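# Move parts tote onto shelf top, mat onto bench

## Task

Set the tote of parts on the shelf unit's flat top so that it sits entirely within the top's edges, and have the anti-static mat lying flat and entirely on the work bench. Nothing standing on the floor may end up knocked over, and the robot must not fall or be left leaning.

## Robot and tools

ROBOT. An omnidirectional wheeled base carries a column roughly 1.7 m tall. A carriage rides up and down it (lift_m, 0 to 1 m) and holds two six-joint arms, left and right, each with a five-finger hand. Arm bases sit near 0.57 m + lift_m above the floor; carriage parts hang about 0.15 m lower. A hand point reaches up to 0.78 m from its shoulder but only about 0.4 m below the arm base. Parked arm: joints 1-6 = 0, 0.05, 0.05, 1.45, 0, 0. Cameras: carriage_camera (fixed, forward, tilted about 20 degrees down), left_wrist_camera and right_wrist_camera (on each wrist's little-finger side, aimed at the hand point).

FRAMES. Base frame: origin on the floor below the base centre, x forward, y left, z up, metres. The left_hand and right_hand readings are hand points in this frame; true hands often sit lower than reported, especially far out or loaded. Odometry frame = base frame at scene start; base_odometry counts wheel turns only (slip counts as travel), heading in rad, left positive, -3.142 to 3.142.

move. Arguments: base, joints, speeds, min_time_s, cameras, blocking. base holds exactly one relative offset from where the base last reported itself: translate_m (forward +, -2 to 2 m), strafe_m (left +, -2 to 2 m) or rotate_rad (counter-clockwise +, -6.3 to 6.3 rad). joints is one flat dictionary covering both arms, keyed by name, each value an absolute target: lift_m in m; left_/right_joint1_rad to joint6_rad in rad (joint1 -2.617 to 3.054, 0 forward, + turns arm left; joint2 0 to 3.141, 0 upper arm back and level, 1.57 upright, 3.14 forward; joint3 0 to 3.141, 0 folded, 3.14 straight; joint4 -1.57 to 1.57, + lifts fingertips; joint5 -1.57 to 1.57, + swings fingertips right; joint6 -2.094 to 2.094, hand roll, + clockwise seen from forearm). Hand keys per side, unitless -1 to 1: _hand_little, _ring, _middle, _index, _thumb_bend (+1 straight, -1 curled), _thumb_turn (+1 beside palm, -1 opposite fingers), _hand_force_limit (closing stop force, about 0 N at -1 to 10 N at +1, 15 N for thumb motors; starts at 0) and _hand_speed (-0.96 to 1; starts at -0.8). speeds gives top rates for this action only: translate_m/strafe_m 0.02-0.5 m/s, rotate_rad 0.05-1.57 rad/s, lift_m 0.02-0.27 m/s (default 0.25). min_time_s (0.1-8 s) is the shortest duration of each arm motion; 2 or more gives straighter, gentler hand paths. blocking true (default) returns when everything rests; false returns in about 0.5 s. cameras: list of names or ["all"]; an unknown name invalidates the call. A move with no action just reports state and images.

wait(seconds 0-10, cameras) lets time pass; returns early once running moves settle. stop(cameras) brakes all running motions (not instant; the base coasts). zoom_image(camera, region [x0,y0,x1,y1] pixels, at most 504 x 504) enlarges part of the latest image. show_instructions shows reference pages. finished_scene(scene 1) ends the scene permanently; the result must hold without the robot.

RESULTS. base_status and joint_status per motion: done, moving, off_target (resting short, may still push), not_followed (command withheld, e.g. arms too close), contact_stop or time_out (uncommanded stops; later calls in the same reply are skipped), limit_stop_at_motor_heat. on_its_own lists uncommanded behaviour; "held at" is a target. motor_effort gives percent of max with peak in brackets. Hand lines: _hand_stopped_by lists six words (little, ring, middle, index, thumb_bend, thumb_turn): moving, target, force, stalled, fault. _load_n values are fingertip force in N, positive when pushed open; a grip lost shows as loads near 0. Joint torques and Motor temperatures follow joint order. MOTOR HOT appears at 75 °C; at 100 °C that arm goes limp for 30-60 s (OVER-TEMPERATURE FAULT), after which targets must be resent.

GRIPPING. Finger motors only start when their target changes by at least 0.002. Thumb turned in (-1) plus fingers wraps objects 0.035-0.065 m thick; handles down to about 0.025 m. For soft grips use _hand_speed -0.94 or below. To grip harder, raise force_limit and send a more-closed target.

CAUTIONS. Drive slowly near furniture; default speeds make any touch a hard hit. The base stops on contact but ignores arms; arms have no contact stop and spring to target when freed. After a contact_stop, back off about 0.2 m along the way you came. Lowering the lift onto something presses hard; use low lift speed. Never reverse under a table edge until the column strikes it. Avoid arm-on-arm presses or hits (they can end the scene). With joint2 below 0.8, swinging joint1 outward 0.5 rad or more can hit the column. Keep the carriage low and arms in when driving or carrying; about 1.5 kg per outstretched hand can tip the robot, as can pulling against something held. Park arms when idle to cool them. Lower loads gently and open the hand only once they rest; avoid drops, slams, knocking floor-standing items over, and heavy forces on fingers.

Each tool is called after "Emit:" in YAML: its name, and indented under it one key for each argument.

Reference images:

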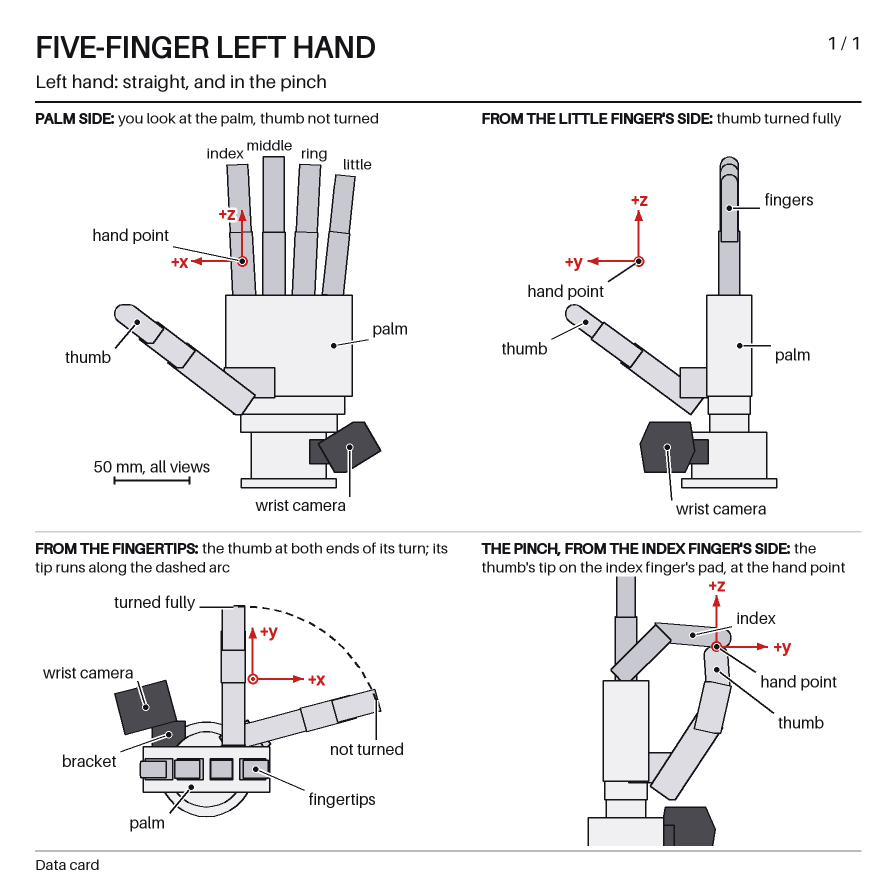

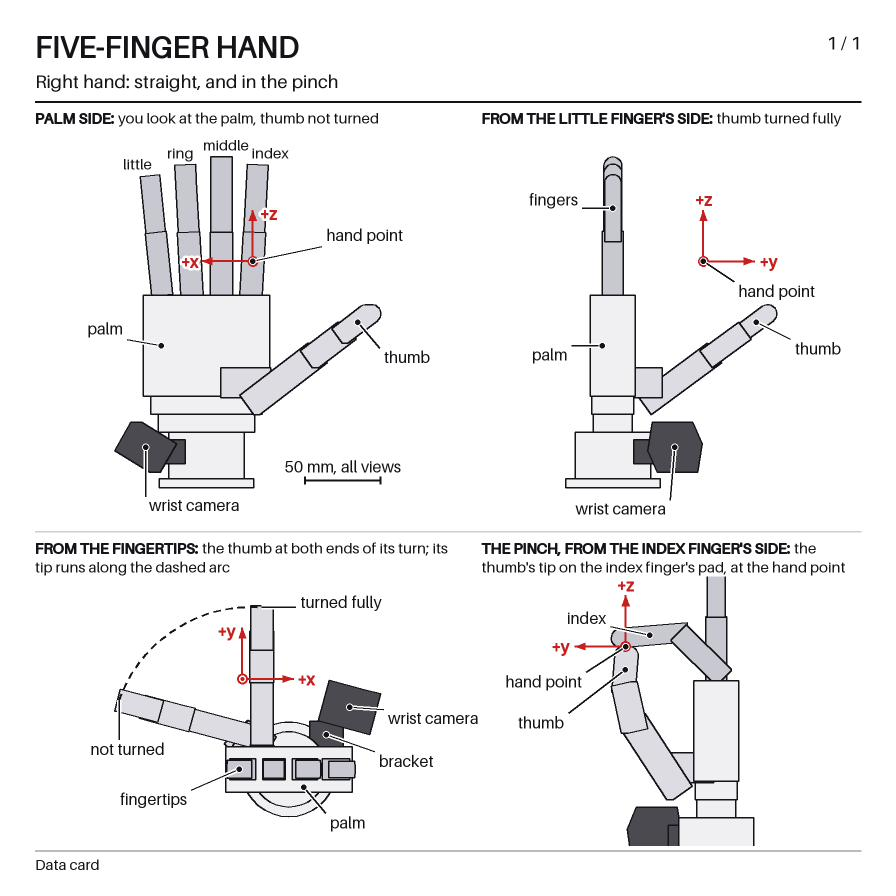

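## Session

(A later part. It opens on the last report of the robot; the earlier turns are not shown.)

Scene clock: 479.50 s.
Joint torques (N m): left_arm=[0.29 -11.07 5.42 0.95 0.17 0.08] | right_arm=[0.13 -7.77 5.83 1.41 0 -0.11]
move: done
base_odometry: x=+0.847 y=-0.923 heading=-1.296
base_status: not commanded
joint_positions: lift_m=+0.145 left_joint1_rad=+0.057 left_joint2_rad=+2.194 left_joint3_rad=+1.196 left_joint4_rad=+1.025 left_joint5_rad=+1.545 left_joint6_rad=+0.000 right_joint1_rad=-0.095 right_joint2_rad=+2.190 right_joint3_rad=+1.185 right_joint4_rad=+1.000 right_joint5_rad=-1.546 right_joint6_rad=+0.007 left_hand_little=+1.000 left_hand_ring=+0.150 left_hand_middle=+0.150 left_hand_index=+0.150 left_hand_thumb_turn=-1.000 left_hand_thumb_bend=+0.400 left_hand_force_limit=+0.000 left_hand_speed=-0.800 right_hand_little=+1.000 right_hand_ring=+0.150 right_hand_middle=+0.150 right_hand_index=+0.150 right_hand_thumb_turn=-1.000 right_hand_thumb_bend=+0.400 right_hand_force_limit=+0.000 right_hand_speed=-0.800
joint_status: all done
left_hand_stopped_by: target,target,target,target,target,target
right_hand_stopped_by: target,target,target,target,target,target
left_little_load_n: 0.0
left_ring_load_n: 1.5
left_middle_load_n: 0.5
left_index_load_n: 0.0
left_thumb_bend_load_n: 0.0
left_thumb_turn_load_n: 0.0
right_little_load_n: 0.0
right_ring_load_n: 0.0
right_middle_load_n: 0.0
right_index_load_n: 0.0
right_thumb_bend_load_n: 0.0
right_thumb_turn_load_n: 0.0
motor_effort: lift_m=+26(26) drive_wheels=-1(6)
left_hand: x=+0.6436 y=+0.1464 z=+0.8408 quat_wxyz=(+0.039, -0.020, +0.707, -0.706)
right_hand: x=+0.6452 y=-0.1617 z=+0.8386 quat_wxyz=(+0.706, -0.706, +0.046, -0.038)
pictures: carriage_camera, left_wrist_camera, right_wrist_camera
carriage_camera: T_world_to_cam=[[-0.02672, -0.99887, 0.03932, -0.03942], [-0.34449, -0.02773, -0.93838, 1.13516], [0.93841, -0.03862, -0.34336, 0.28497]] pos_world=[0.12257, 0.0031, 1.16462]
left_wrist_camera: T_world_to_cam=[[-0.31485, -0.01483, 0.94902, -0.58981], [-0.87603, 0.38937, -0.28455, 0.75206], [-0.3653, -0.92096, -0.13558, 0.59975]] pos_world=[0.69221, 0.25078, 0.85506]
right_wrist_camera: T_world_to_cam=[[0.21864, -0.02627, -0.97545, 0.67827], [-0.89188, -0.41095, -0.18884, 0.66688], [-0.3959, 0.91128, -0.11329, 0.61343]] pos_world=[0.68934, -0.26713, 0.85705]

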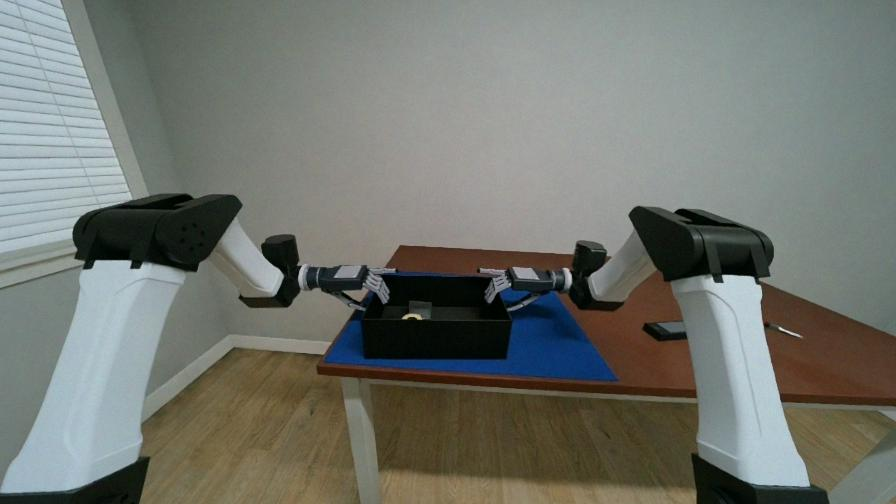

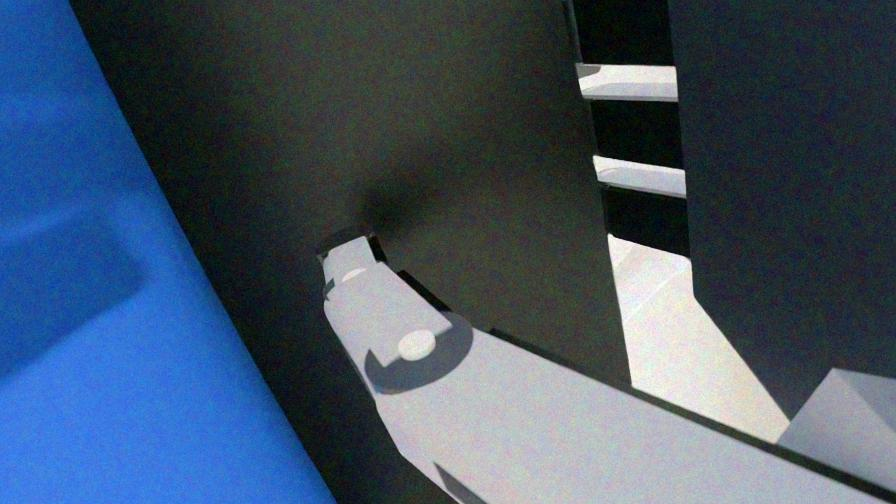

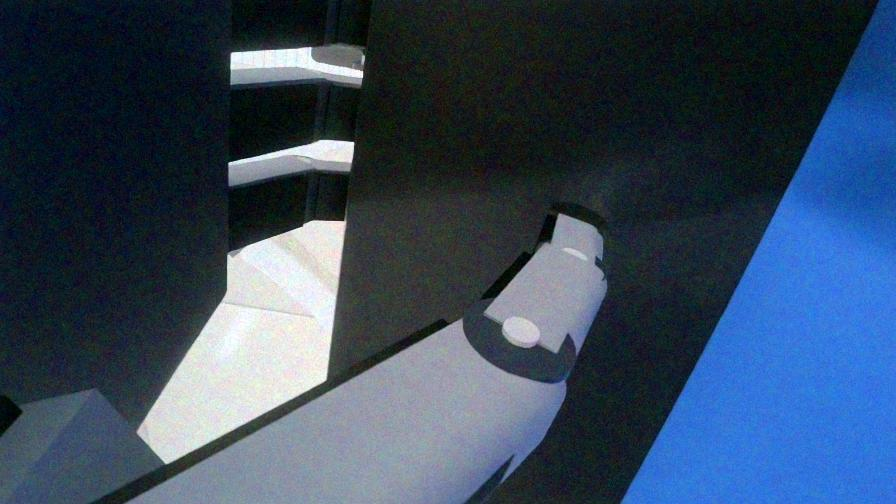

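Emit:
move:
  joints: {"left_hand_speed":-0.94,"right_hand_speed":-0.94,"left_hand_force_limit":-0.6,"right_hand_force_limit":-0.6,"left_hand_index":-0.3,"left_hand_middle":-0.3,"right_hand_index":-0.3,"right_hand_middle":-0.3,"left_hand_thumb_bend":-0.1,"right_hand_thumb_bend":-0.1}
  cameras: ["all"]

Emit:
zoom_image:
  camera: "carriage_camera"
  region: [300, 240, 460, 400]

Emit:
zoom_image:
  camera: "carriage_camera"
  region: [420, 240, 580, 400]

Scene clock: 507.07 s.
Joint torques (N m): left_arm=[0.49 -11.06 5.39 0.92 0.17 0.15] | right_arm=[-0.59 -7.77 5.83 1.41 -0.01 -0.11]
move: off_target
base_odometry: x=+0.847 y=-0.923 heading=-1.296
base_status: not commanded
joint_positions: lift_m=+0.145 left_joint1_rad=+0.055 left_joint2_rad=+2.194 left_joint3_rad=+1.197 left_joint4_rad=+1.027 left_joint5_rad=+1.543 left_joint6_rad=-0.007 right_joint1_rad=-0.087 right_joint2_rad=+2.190 right_joint3_rad=+1.185 right_joint4_rad=+1.000 right_joint5_rad=-1.545 right_joint6_rad=+0.006 left_hand_little=+1.000 left_hand_ring=+0.150 left_hand_middle=+0.061 left_hand_index=-0.013 left_hand_thumb_turn=-1.000 left_hand_thumb_bend=-0.100 left_hand_force_limit=-0.600 left_hand_speed=-0.940 right_hand_little=+1.000 right_hand_ring=+0.150 right_hand_middle=-0.165 right_hand_index=-0.210 right_hand_thumb_turn=-1.000 right_hand_thumb_bend=+0.112 right_hand_force_limit=-0.600 right_hand_speed=-0.940
joint_status: left_hand_middle off_target (ended at +0.061, target -0.300); left_hand_index off_target (ended at -0.013, target -0.300); right_hand_middle off_target (ended at -0.165, target -0.300); right_hand_index off_target (ended at -0.210, target -0.300); right_hand_thumb_bend off_target (ended at +0.112, target -0.100); the others done
left_hand_stopped_by: target,target,force,force,target,target
right_hand_stopped_by: target,target,force,force,force,target
left_little_load_n: 0.0
left_ring_load_n: 0.0
left_middle_load_n: 0.0
left_index_load_n: 1.5
left_thumb_bend_load_n: 0.0
left_thumb_turn_load_n: 0.0
right_little_load_n: 0.0
right_ring_load_n: 0.0
right_middle_load_n: 0.0
right_index_load_n: 3.5
right_thumb_bend_load_n: 2.5
right_thumb_turn_load_n: 0.0
motor_effort: lift_m=+26(26) drive_wheels=-3(6)
left_hand: x=+0.6435 y=+0.1453 z=+0.8412 quat_wxyz=(+0.037, -0.021, +0.706, -0.706)
right_hand: x=+0.6440 y=-0.1583 z=+0.8386 quat_wxyz=(+0.706, -0.706, +0.044, -0.036)
pictures: carriage_camera, left_wrist_camera, right_wrist_camera
carriage_camera: T_world_to_cam=[[-0.02672, -0.99887, 0.03932, -0.03942], [-0.34449, -0.02773, -0.93838, 1.13516], [0.93841, -0.03862, -0.34336, 0.28497]] pos_world=[0.12257, 0.0031, 1.16462]
left_wrist_camera: T_world_to_cam=[[-0.31123, -0.01432, 0.95022, -0.59373], [-0.87709, 0.38926, -0.28141, 0.75077], [-0.36585, -0.92102, -0.13371, 0.59752]] pos_world=[0.6923, 0.24957, 0.85535]
right_wrist_camera: T_world_to_cam=[[0.21921, -0.02468, -0.97537, 0.67841], [-0.88868, -0.4177, -0.18916, 0.66436], [-0.40274, 0.90825, -0.11349, 0.614]] pos_world=[0.68896, -0.26343, 0.85705]

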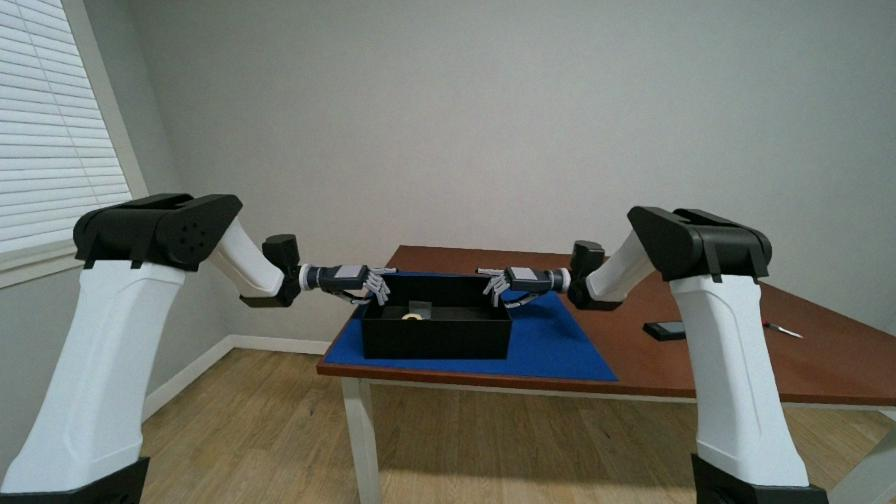

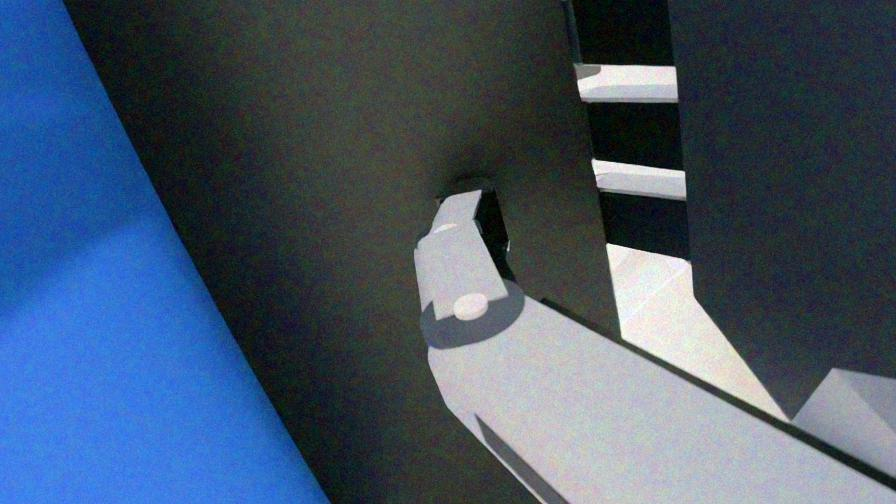

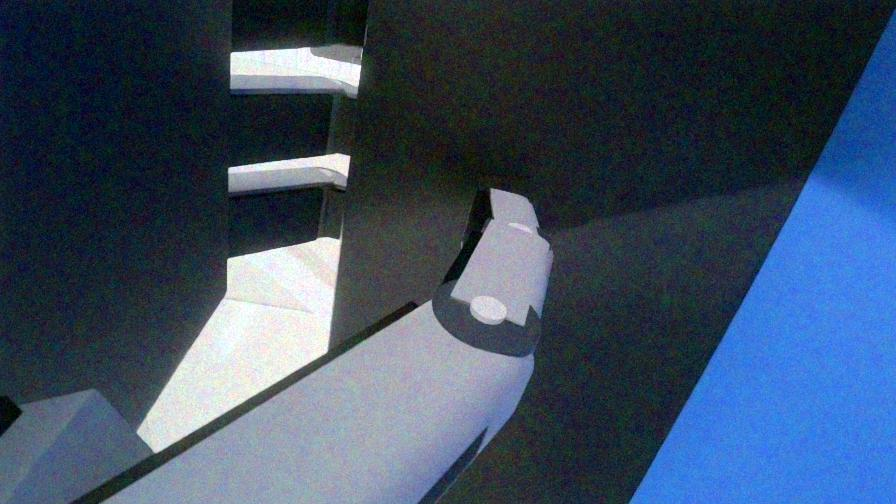

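Scaled by 3.150 from the camera's image (finer frame: 1280x720).

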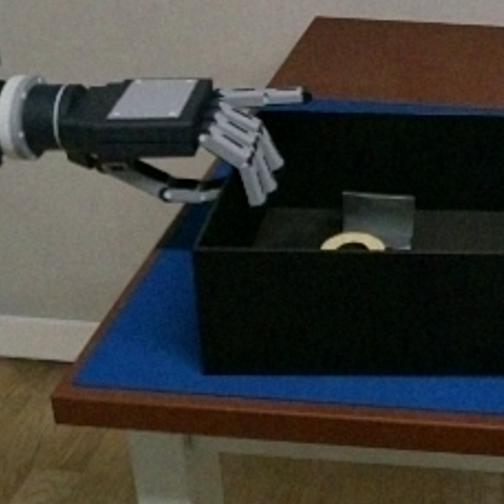

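Scaled by 3.150 from the camera's image (finer frame: 1280x720).

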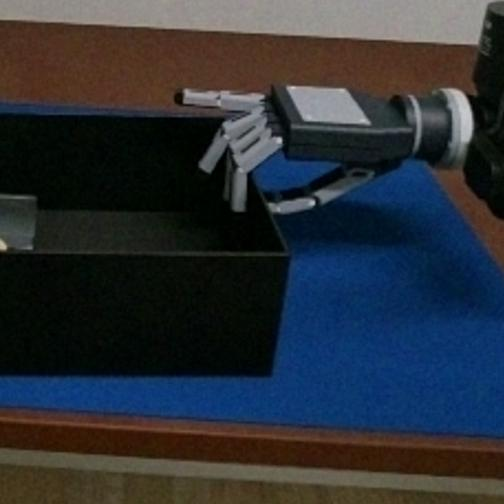

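Emit:
move:
  joints: {"left_joint1_rad":0.025, "left_hand_thumb_bend":0.1}
  min_time_s: 2

Emit:
move:
  joints: {"left_hand_force_limit":-0.3,"right_hand_force_limit":-0.3,"left_hand_index":-0.5,"left_hand_middle":-0.5,"left_hand_thumb_bend":-0.15}
  cameras: ["carriage_camera","left_wrist_camera"]

Emit:
zoom_image:
  camera: "carriage_camera"
  region: [300, 240, 460, 400]

Scene clock: 525.57 s.
Joint torques (N m): left_arm=[-0.99 -11.08 5.34 1.14 0.22 0.16] | right_arm=[-0.58 -7.77 5.83 1.4 -0.01 -0.11]
move: done
base_odometry: x=+0.847 y=-0.923 heading=-1.296
base_status: not commanded
joint_positions: lift_m=+0.145 left_joint1_rad=+0.039 left_joint2_rad=+2.194 left_joint3_rad=+1.197 left_joint4_rad=+1.007 left_joint5_rad=+1.542 left_joint6_rad=-0.007 right_joint1_rad=-0.087 right_joint2_rad=+2.190 right_joint3_rad=+1.185 right_joint4_rad=+1.000 right_joint5_rad=-1.545 right_joint6_rad=+0.006 left_hand_little=+1.000 left_hand_ring=+0.150 left_hand_middle=+0.061 left_hand_index=-0.013 left_hand_thumb_turn=-1.000 left_hand_thumb_bend=+0.100 left_hand_force_limit=-0.600 left_hand_speed=-0.940 right_hand_little=+1.000 right_hand_ring=+0.150 right_hand_middle=-0.165 right_hand_index=-0.210 right_hand_thumb_turn=-1.000 right_hand_thumb_bend=+0.112 right_hand_force_limit=-0.600 right_hand_speed=-0.940
joint_status: all done
left_hand_stopped_by: target,target,force,force,target,target
right_hand_stopped_by: target,target,force,force,force,target
left_little_load_n: 0.0
left_ring_load_n: 0.0
left_middle_load_n: 0.0
left_index_load_n: 0.0
left_thumb_bend_load_n: 0.0
left_thumb_turn_load_n: -0.5
right_little_load_n: 0.0
right_ring_load_n: 0.0
right_middle_load_n: 0.0
right_index_load_n: 3.5
right_thumb_bend_load_n: 3.0
right_thumb_turn_load_n: 0.0
motor_effort: lift_m=+26(26) drive_wheels=+0(4)
left_hand: x=+0.6397 y=+0.1387 z=+0.8403 quat_wxyz=(+0.025, -0.023, +0.707, -0.707)
right_hand: x=+0.6440 y=-0.1583 z=+0.8386 quat_wxyz=(+0.706, -0.706, +0.044, -0.036)
pictures: none

Scene clock: 527.07 s.
Joint torques (N m): left_arm=[-0.7 -11.06 5.31 1 0.19 0.14] | right_arm=[-0.59 -7.77 5.82 1.41 -0.01 -0.11]
move: off_target
base_odometry: x=+0.847 y=-0.923 heading=-1.296
base_status: not commanded
joint_positions: lift_m=+0.145 left_joint1_rad=+0.036 left_joint2_rad=+2.194 left_joint3_rad=+1.197 left_joint4_rad=+1.020 left_joint5_rad=+1.543 left_joint6_rad=-0.007 right_joint1_rad=-0.087 right_joint2_rad=+2.190 right_joint3_rad=+1.185 right_joint4_rad=+1.000 right_joint5_rad=-1.545 right_joint6_rad=+0.006 left_hand_little=+1.000 left_hand_ring=+0.150 left_hand_middle=-0.129 left_hand_index=-0.181 left_hand_thumb_turn=-1.000 left_hand_thumb_bend=+0.071 left_hand_force_limit=-0.300 left_hand_speed=-0.940 right_hand_little=+1.000 right_hand_ring=+0.150 right_hand_middle=-0.165 right_hand_index=-0.210 right_hand_thumb_turn=-1.000 right_hand_thumb_bend=+0.112 right_hand_force_limit=-0.300 right_hand_speed=-0.940
joint_status: left_hand_middle off_target (ended at -0.129, target -0.500); left_hand_index off_target (ended at -0.181, target -0.500); left_hand_thumb_bend off_target (ended at +0.071, target -0.150); the others done
left_hand_stopped_by: target,target,force,force,force,target
right_hand_stopped_by: target,target,force,force,force,target
left_little_load_n: 0.0
left_ring_load_n: 0.0
left_middle_load_n: 3.5
left_index_load_n: 2.5
left_thumb_bend_load_n: 10.0
left_thumb_turn_load_n: 1.0
right_little_load_n: 0.0
right_ring_load_n: 0.0
right_middle_load_n: 0.0
right_index_load_n: 3.5
right_thumb_bend_load_n: 2.5
right_thumb_turn_load_n: -0.5
motor_effort: lift_m=+26(26) drive_wheels=-1(4)
left_hand: x=+0.6399 y=+0.1376 z=+0.8409 quat_wxyz=(+0.029, -0.017, +0.707, -0.707)
right_hand: x=+0.6440 y=-0.1583 z=+0.8386 quat_wxyz=(+0.706, -0.706, +0.044, -0.036)
carriage_camera: T_world_to_cam=[[-0.02672, -0.99887, 0.03932, -0.03942], [-0.34449, -0.02773, -0.93838, 1.13516], [0.93841, -0.03862, -0.34336, 0.28497]] pos_world=[0.12257, 0.0031, 1.16462]
left_wrist_camera: T_world_to_cam=[[-0.30523, -0.00849, 0.95224, -0.60098], [-0.87165, 0.40519, -0.27578, 0.74], [-0.38349, -0.91419, -0.13108, 0.59723]] pos_world=[0.69061, 0.24104, 0.85464]

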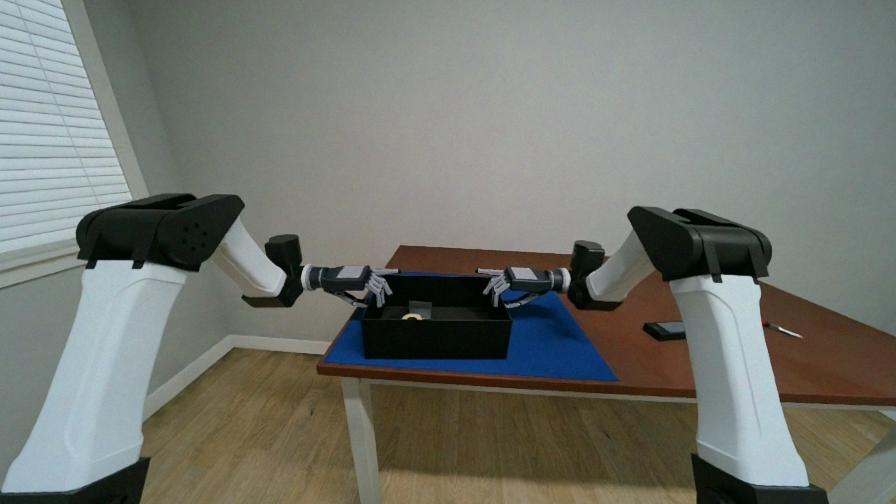

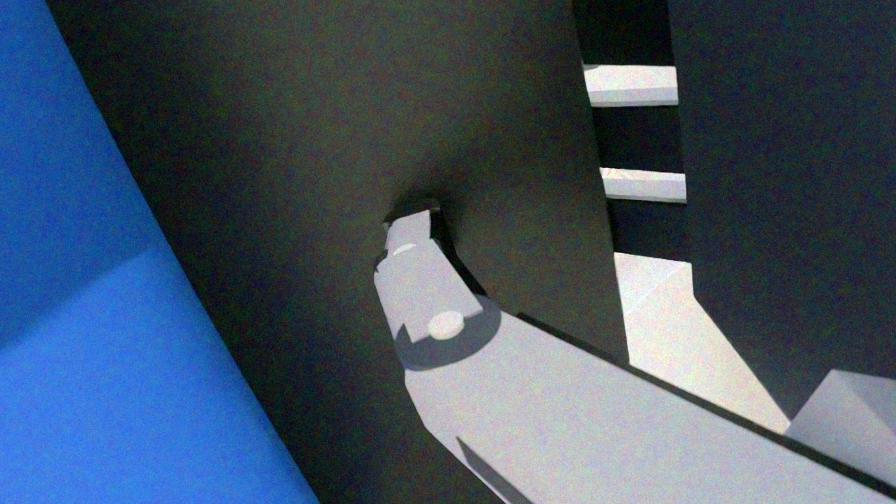

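Scaled by 3.150 from the camera's image (finer frame: 1280x720).

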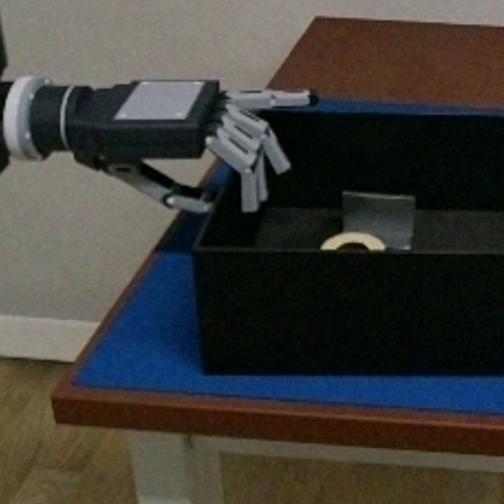

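Emit:
move:
  joints: {"left_hand_force_limit":0.0,"right_hand_force_limit":0.0,"left_hand_index":-0.55,"left_hand_middle":-0.55,"left_hand_ring":-0.5,"right_hand_index":-0.5,"right_hand_middle":-0.5,"right_hand_ring":-0.5,"right_hand_thumb_bend":-0.2}
  cameras: ["carriage_camera"]

Emit:
zoom_image:
  camera: "carriage_camera"
  region: [320, 220, 560, 400]

Scene clock: 545.03 s.
Joint torques (N m): left_arm=[-0.79 -11.08 5.04 0.89 0.13 0.1] | right_arm=[-0.58 -7.76 5.83 1.4 0.02 -0.07]
move: off_target
base_odometry: x=+0.847 y=-0.923 heading=-1.296
base_status: not commanded
joint_positions: lift_m=+0.145 left_joint1_rad=+0.036 left_joint2_rad=+2.194 left_joint3_rad=+1.201 left_joint4_rad=+1.031 left_joint5_rad=+1.547 left_joint6_rad=-0.001 right_joint1_rad=-0.087 right_joint2_rad=+2.190 right_joint3_rad=+1.185 right_joint4_rad=+1.001 right_joint5_rad=-1.548 right_joint6_rad=+0.003 left_hand_little=+1.000 left_hand_ring=-0.192 left_hand_middle=-0.195 left_hand_index=-0.230 left_hand_thumb_turn=-1.000 left_hand_thumb_bend=+0.072 left_hand_force_limit=+0.000 left_hand_speed=-0.940 right_hand_little=+1.000 right_hand_ring=-0.158 right_hand_middle=-0.185 right_hand_index=-0.219 right_hand_thumb_turn=-1.000 right_hand_thumb_bend=+0.097 right_hand_force_limit=+0.000 right_hand_speed=-0.940
joint_status: left_hand_ring off_target (ended at -0.192, target -0.500); left_hand_middle off_target (ended at -0.195, target -0.550); left_hand_index off_target (ended at -0.230, target -0.550); right_hand_ring off_target (ended at -0.158, target -0.500); right_hand_middle off_target (ended at -0.185, target -0.500); right_hand_index off_target (ended at -0.219, target -0.500); right_hand_thumb_bend off_target (ended at +0.097, target -0.200); the others done
left_hand_stopped_by: target,force,force,force,force,target
right_hand_stopped_by: target,force,force,force,force,target
left_little_load_n: 0.0
left_ring_load_n: 5.5
left_middle_load_n: 2.0
left_index_load_n: 4.5
left_thumb_bend_load_n: 14.5
left_thumb_turn_load_n: 2.5
right_little_load_n: 0.0
right_ring_load_n: 5.5
right_middle_load_n: 3.5
right_index_load_n: 4.0
right_thumb_bend_load_n: 8.0
right_thumb_turn_load_n: 0.0
motor_effort: lift_m=+26(26) drive_wheels=-2(5)
left_hand: x=+0.6412 y=+0.1378 z=+0.8422 quat_wxyz=(+0.035, -0.008, +0.707, -0.707)
right_hand: x=+0.6438 y=-0.1584 z=+0.8385 quat_wxyz=(+0.706, -0.706, +0.041, -0.036)
carriage_camera: T_world_to_cam=[[-0.02672, -0.99887, 0.03932, -0.03942], [-0.34449, -0.02773, -0.93838, 1.13516], [0.93841, -0.03862, -0.34336, 0.28497]] pos_world=[0.12257, 0.0031, 1.16462]

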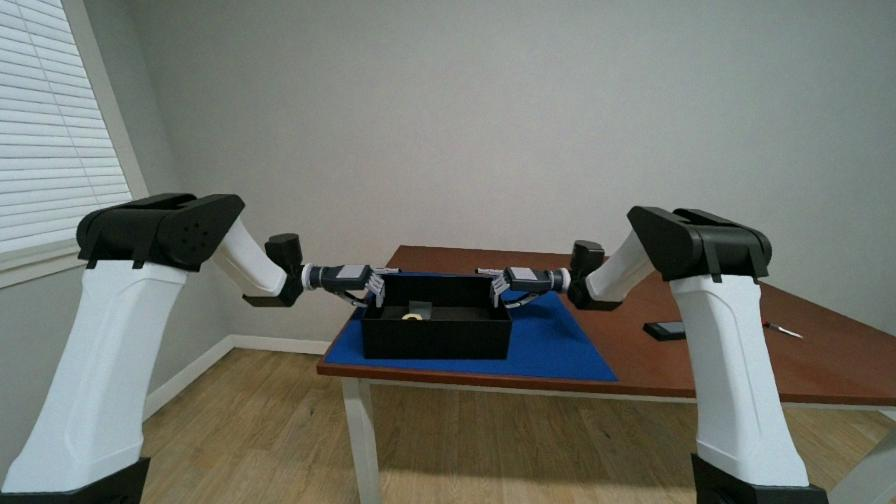

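Scaled by 2.100 from the camera's image (finer frame: 1280x720).

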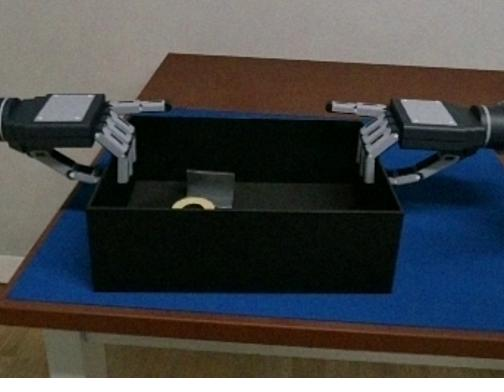

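Emit:
move:
  joints: {"lift_m":0.21}
  speeds: {"lift_m": 0.04}
  cameras: ["all"]

Emit:
zoom_image:
  camera: "carriage_camera"
  region: [320, 220, 560, 400]

Scene clock: 552.43 s.
Joint torques (N m): left_arm=[-0.73 -11.36 5.15 1.2 0.09 -0.13] | right_arm=[-0.58 -7.8 5.83 1.56 0.05 -0.06]
move: done
base_odometry: x=+0.847 y=-0.923 heading=-1.296
base_status: not commanded
joint_positions: lift_m=+0.210 left_joint1_rad=+0.036 left_joint2_rad=+2.195 left_joint3_rad=+1.200 left_joint4_rad=+1.002 left_joint5_rad=+1.555 left_joint6_rad=+0.016 right_joint1_rad=-0.087 right_joint2_rad=+2.191 right_joint3_rad=+1.185 right_joint4_rad=+0.986 right_joint5_rad=-1.553 right_joint6_rad=+0.002 left_hand_little=+1.000 left_hand_ring=-0.192 left_hand_middle=-0.195 left_hand_index=-0.230 left_hand_thumb_turn=-1.000 left_hand_thumb_bend=+0.072 left_hand_force_limit=+0.000 left_hand_speed=-0.940 right_hand_little=+1.000 right_hand_ring=-0.158 right_hand_middle=-0.185 right_hand_index=-0.219 right_hand_thumb_turn=-1.000 right_hand_thumb_bend=+0.097 right_hand_force_limit=+0.000 right_hand_speed=-0.940
joint_status: all done
left_hand_stopped_by: target,force,force,force,force,target
right_hand_stopped_by: target,force,force,force,force,target
left_little_load_n: -0.5
left_ring_load_n: 5.0
left_middle_load_n: 2.0
left_index_load_n: 6.5
left_thumb_bend_load_n: 13.0
left_thumb_turn_load_n: 1.5
right_little_load_n: 0.0
right_ring_load_n: 5.5
right_middle_load_n: 2.5
right_index_load_n: 3.5
right_thumb_bend_load_n: 8.0
right_thumb_turn_load_n: 0.0
motor_effort: lift_m=+31(35) drive_wheels=+6(6)
left_hand: x=+0.6386 y=+0.1379 z=+0.9038 quat_wxyz=(+0.027, -0.010, +0.707, -0.707)
right_hand: x=+0.6420 y=-0.1584 z=+0.9020 quat_wxyz=(+0.706, -0.706, +0.044, -0.030)
pictures: carriage_camera, left_wrist_camera, right_wrist_camera
carriage_camera: T_world_to_cam=[[-0.02672, -0.99887, 0.03932, -0.04196], [-0.34449, -0.02773, -0.93838, 1.19569], [0.93841, -0.03862, -0.34336, 0.30712]] pos_world=[0.12257, 0.0031, 1.22912]
left_wrist_camera: T_world_to_cam=[[-0.31149, -0.0056, 0.95023, -0.65586], [-0.86484, 0.41601, -0.28105, 0.75496], [-0.39373, -0.90934, -0.13442, 0.61413]] pos_world=[0.69043, 0.24072, 0.91795]
right_wrist_camera: T_world_to_cam=[[0.20973, -0.02229, -0.9775, 0.74911], [-0.88746, -0.42396, -0.18074, 0.66516], [-0.4104, 0.90541, -0.1087, 0.62063]] pos_world=[0.6879, -0.26322, 0.91994]

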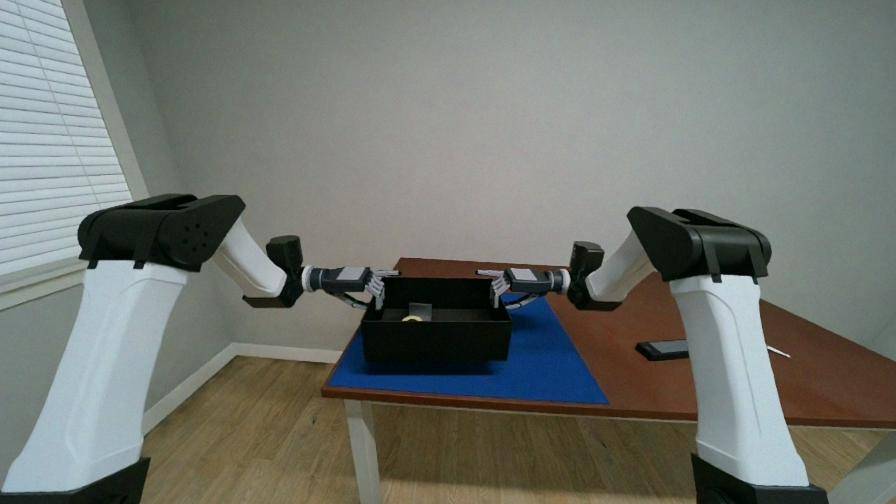

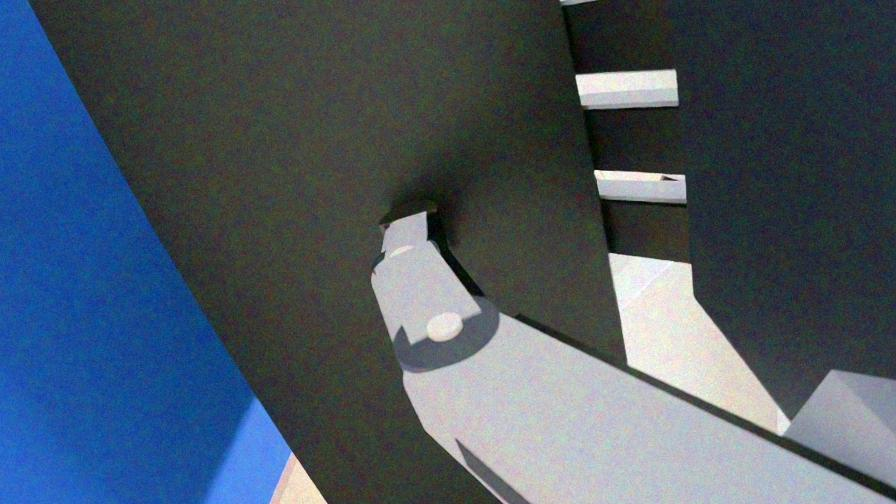

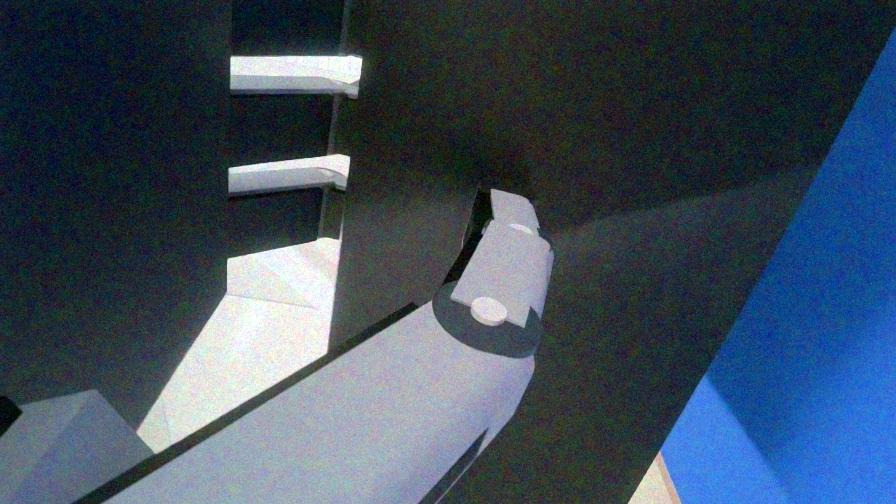

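Scaled by 2.100 from the camera's image (finer frame: 1280x720).

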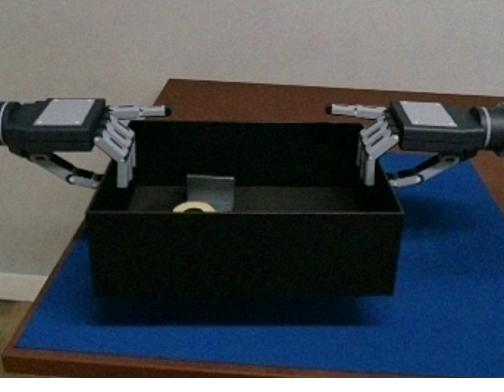

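Emit:
move:
  joints: {"lift_m":0.33}
  speeds: {"lift_m": 0.08}

Emit:
move:
  base: {"translate_m": -0.55}
  speeds: {"translate_m": 0.15}
  cameras: ["carriage_camera"]

Emit:
zoom_image:
  camera: "carriage_camera"
  region: [300, 220, 620, 420]

Scene clock: 584.93 s.
Joint torques (N m): left_arm=[-0.73 -11.73 5.15 1.25 0.07 -0.14] | right_arm=[-0.58 -8.16 5.87 1.59 0.05 -0.06]
Motor temperatures (°C): left_arm=[30 50 35 36 29 28] | right_arm=[31 50 45 38 27 29]
move: done
base_odometry: x=+0.847 y=-0.923 heading=-1.296
base_status: not commanded
joint_positions: lift_m=+0.330 left_joint1_rad=+0.036 left_joint2_rad=+2.200 left_joint3_rad=+1.199 left_joint4_rad=+0.999 left_joint5_rad=+1.555 left_joint6_rad=+0.017 right_joint1_rad=-0.087 right_joint2_rad=+2.196 right_joint3_rad=+1.185 right_joint4_rad=+0.983 right_joint5_rad=-1.553 right_joint6_rad=+0.002 left_hand_little=+1.000 left_hand_ring=-0.192 left_hand_middle=-0.195 left_hand_index=-0.230 left_hand_thumb_turn=-1.000 left_hand_thumb_bend=+0.072 left_hand_force_limit=+0.000 left_hand_speed=-0.940 right_hand_little=+1.000 right_hand_ring=-0.158 right_hand_middle=-0.185 right_hand_index=-0.219 right_hand_thumb_turn=-1.000 right_hand_thumb_bend=+0.097 right_hand_force_limit=+0.000 right_hand_speed=-0.940
joint_status: all done
left_hand_stopped_by: target,force,force,force,force,target
right_hand_stopped_by: target,force,force,force,force,target
left_little_load_n: 0.0
left_ring_load_n: 4.5
left_middle_load_n: 2.0
left_index_load_n: 6.5
left_thumb_bend_load_n: 13.0
left_thumb_turn_load_n: 1.5
right_little_load_n: 0.0
right_ring_load_n: 6.0
right_middle_load_n: 2.5
right_index_load_n: 3.5
right_thumb_bend_load_n: 8.0
right_thumb_turn_load_n: 0.0
motor_effort: lift_m=+30(37) drive_wheels=+2(6)
left_hand: x=+0.6380 y=+0.1379 z=+1.0217 quat_wxyz=(+0.024, -0.013, +0.707, -0.707)
right_hand: x=+0.6417 y=-0.1583 z=+1.0199 quat_wxyz=(+0.706, -0.706, +0.047, -0.027)
pictures: none

Scene clock: 589.50 s.
Joint torques (N m): left_arm=[-0.79 -11.86 5.19 1.24 0.05 -0.14] | right_arm=[-0.61 -8.12 5.82 1.57 0.05 -0.06]
move: done
base_odometry: x=+0.698 y=-0.394 heading=-1.296
base_status: done
joint_positions: lift_m=+0.330 left_joint1_rad=+0.036 left_joint2_rad=+2.200 left_joint3_rad=+1.199 left_joint4_rad=+0.999 left_joint5_rad=+1.555 left_joint6_rad=+0.018 right_joint1_rad=-0.086 right_joint2_rad=+2.196 right_joint3_rad=+1.185 right_joint4_rad=+0.983 right_joint5_rad=-1.553 right_joint6_rad=+0.002 left_hand_little=+1.000 left_hand_ring=-0.192 left_hand_middle=-0.195 left_hand_index=-0.230 left_hand_thumb_turn=-1.000 left_hand_thumb_bend=+0.072 left_hand_force_limit=+0.000 left_hand_speed=-0.940 right_hand_little=+1.000 right_hand_ring=-0.158 right_hand_middle=-0.185 right_hand_index=-0.219 right_hand_thumb_turn=-1.000 right_hand_thumb_bend=+0.097 right_hand_force_limit=+0.000 right_hand_speed=-0.940
joint_status: not commanded
left_hand_stopped_by: target,force,force,force,force,target
right_hand_stopped_by: target,force,force,force,force,target
left_little_load_n: 0.0
left_ring_load_n: 4.5
left_middle_load_n: 2.0
left_index_load_n: 6.0
left_thumb_bend_load_n: 13.0
left_thumb_turn_load_n: 2.0
right_little_load_n: 0.0
right_ring_load_n: 5.5
right_middle_load_n: 2.5
right_index_load_n: 3.5
right_thumb_bend_load_n: 8.0
right_thumb_turn_load_n: 0.0
motor_effort: lift_m=+30(30) drive_wheels=-1(11)
left_hand: x=+0.6380 y=+0.1379 z=+1.0216 quat_wxyz=(+0.024, -0.013, +0.707, -0.707)
right_hand: x=+0.6416 y=-0.1582 z=+1.0199 quat_wxyz=(+0.706, -0.706, +0.047, -0.026)
carriage_camera: T_world_to_cam=[[-0.02672, -0.99887, 0.03932, -0.04668], [-0.34449, -0.02773, -0.93838, 1.30839], [0.93841, -0.03862, -0.34336, 0.34836]] pos_world=[0.12257, 0.0031, 1.34922]

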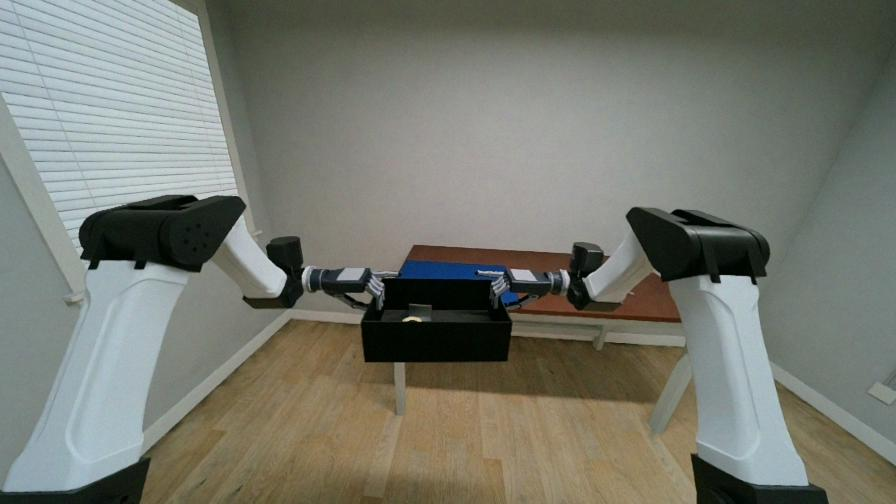

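Scaled by 1.575 from the camera's image (finer frame: 1280x720).

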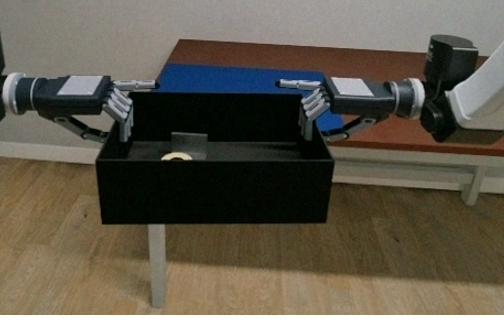

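Emit:
move:
  base: {"rotate_rad": 2.996}
  speeds: {"rotate_rad": 0.4}
  cameras: ["carriage_camera"]

Emit:
zoom_image:
  camera: "carriage_camera"
  region: [340, 200, 600, 360]

Emit:
move:
  base: {"translate_m": 0.7}
  speeds: {"translate_m": 0.2}
  cameras: ["carriage_camera"]

Emit:
zoom_image:
  camera: "carriage_camera"
  region: [300, 220, 620, 420]

Scene clock: 619.83 s.
Joint torques (N m): left_arm=[-0.53 -11.73 5.22 1.23 0.1 -0.15] | right_arm=[-0.47 -8.27 5.82 1.58 0.05 -0.06]
move: done
base_odometry: x=+0.698 y=-0.394 heading=+1.700
base_status: done
joint_positions: lift_m=+0.330 left_joint1_rad=+0.033 left_joint2_rad=+2.200 left_joint3_rad=+1.199 left_joint4_rad=+0.999 left_joint5_rad=+1.553 left_joint6_rad=+0.018 right_joint1_rad=-0.088 right_joint2_rad=+2.196 right_joint3_rad=+1.185 right_joint4_rad=+0.983 right_joint5_rad=-1.553 right_joint6_rad=+0.002 left_hand_little=+1.000 left_hand_ring=-0.192 left_hand_middle=-0.195 left_hand_index=-0.230 left_hand_thumb_turn=-1.000 left_hand_thumb_bend=+0.072 left_hand_force_limit=+0.000 left_hand_speed=-0.940 right_hand_little=+1.000 right_hand_ring=-0.158 right_hand_middle=-0.185 right_hand_index=-0.219 right_hand_thumb_turn=-1.000 right_hand_thumb_bend=+0.097 right_hand_force_limit=+0.000 right_hand_speed=-0.940
joint_status: not commanded
left_hand_stopped_by: target,force,force,force,force,target
right_hand_stopped_by: target,force,force,force,force,target
left_little_load_n: 0.0
left_ring_load_n: 4.5
left_middle_load_n: 2.0
left_index_load_n: 6.0
left_thumb_bend_load_n: 13.0
left_thumb_turn_load_n: 1.5
right_little_load_n: 0.0
right_ring_load_n: 6.0
right_middle_load_n: 2.5
right_index_load_n: 3.0
right_thumb_bend_load_n: 8.0
right_thumb_turn_load_n: 0.0
motor_effort: lift_m=+30(30) drive_wheels=+3(12)
left_hand: x=+0.6379 y=+0.1363 z=+1.0216 quat_wxyz=(+0.024, -0.012, +0.707, -0.707)
right_hand: x=+0.6418 y=-0.1588 z=+1.0199 quat_wxyz=(+0.706, -0.706, +0.048, -0.027)
carriage_camera: T_world_to_cam=[[-0.02672, -0.99887, 0.03932, -0.04668], [-0.34449, -0.02773, -0.93838, 1.30839], [0.93841, -0.03862, -0.34336, 0.34836]] pos_world=[0.12257, 0.0031, 1.34922]

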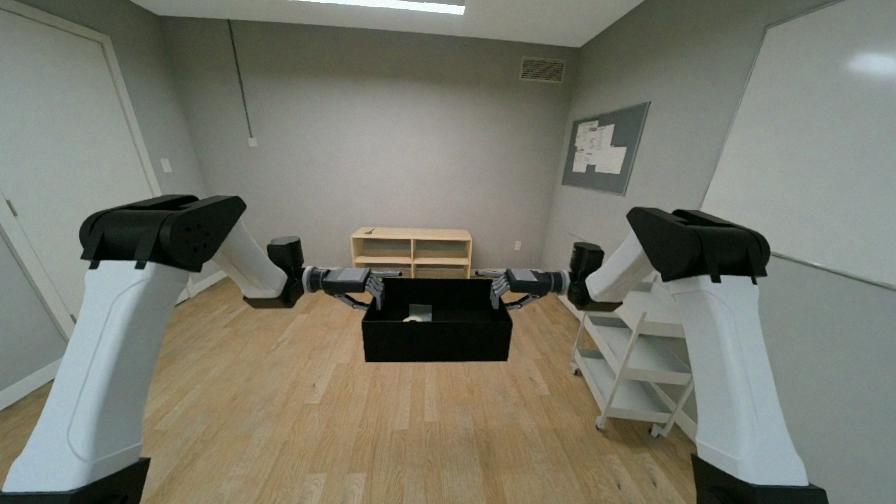

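Scaled by 1.938 from the camera's image (finer frame: 1280x720).

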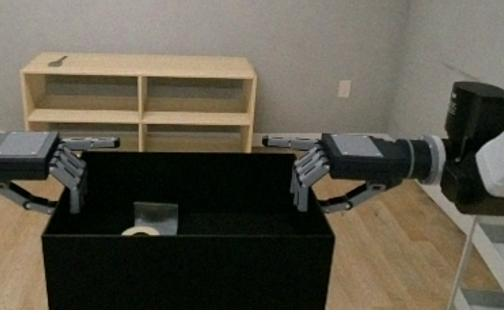

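Scene clock: 624.50 s.
Joint torques (N m): left_arm=[-0.51 -11.73 5.22 1.24 0.1 -0.15] | right_arm=[-0.46 -8.27 5.79 1.58 0.05 -0.06]
move: done
base_odometry: x=+0.606 y=+0.301 heading=+1.701
base_status: done
joint_positions: lift_m=+0.330 left_joint1_rad=+0.033 left_joint2_rad=+2.200 left_joint3_rad=+1.199 left_joint4_rad=+0.999 left_joint5_rad=+1.553 left_joint6_rad=+0.018 right_joint1_rad=-0.088 right_joint2_rad=+2.196 right_joint3_rad=+1.185 right_joint4_rad=+0.983 right_joint5_rad=-1.553 right_joint6_rad=+0.002 left_hand_little=+1.000 left_hand_ring=-0.192 left_hand_middle=-0.195 left_hand_index=-0.230 left_hand_thumb_turn=-1.000 left_hand_thumb_bend=+0.072 left_hand_force_limit=+0.000 left_hand_speed=-0.940 right_hand_little=+1.000 right_hand_ring=-0.158 right_hand_middle=-0.185 right_hand_index=-0.219 right_hand_thumb_turn=-1.000 right_hand_thumb_bend=+0.097 right_hand_force_limit=+0.000 right_hand_speed=-0.940
joint_status: not commanded
left_hand_stopped_by: target,force,force,force,force,target
right_hand_stopped_by: target,force,force,force,force,target
left_little_load_n: 0.0
left_ring_load_n: 4.5
left_middle_load_n: 2.0
left_index_load_n: 6.0
left_thumb_bend_load_n: 13.0
left_thumb_turn_load_n: 1.5
right_little_load_n: 0.0
right_ring_load_n: 6.0
right_middle_load_n: 2.5
right_index_load_n: 3.0
right_thumb_bend_load_n: 8.5
right_thumb_turn_load_n: 0.0
motor_effort: lift_m=+30(31) drive_wheels=-8(17)
left_hand: x=+0.6378 y=+0.1363 z=+1.0216 quat_wxyz=(+0.023, -0.012, +0.707, -0.707)
right_hand: x=+0.6418 y=-0.1588 z=+1.0199 quat_wxyz=(+0.706, -0.706, +0.048, -0.027)
carriage_camera: T_world_to_cam=[[-0.02672, -0.99887, 0.03932, -0.04668], [-0.34449, -0.02773, -0.93838, 1.30839], [0.93841, -0.03862, -0.34336, 0.34836]] pos_world=[0.12257, 0.0031, 1.34922]

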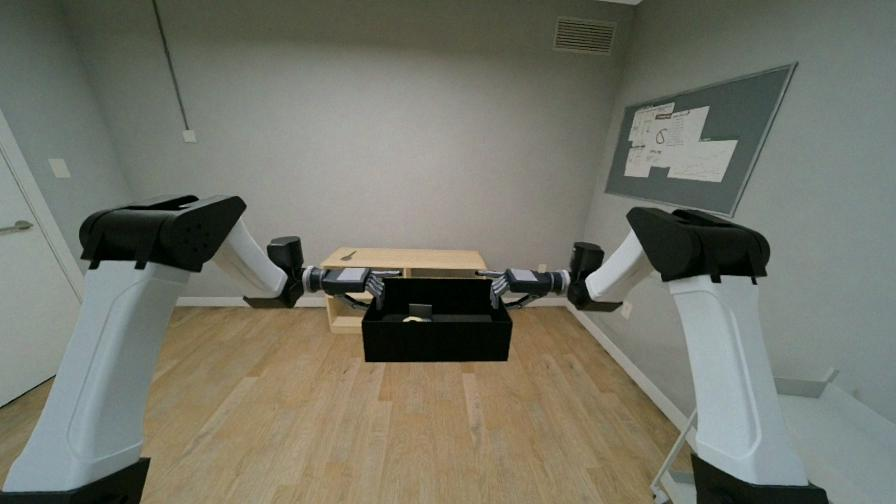

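Scaled by 1.575 from the camera's image (finer frame: 1280x720).

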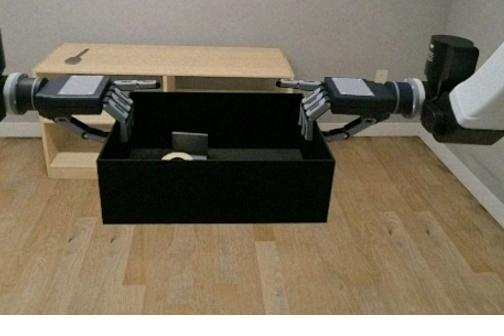

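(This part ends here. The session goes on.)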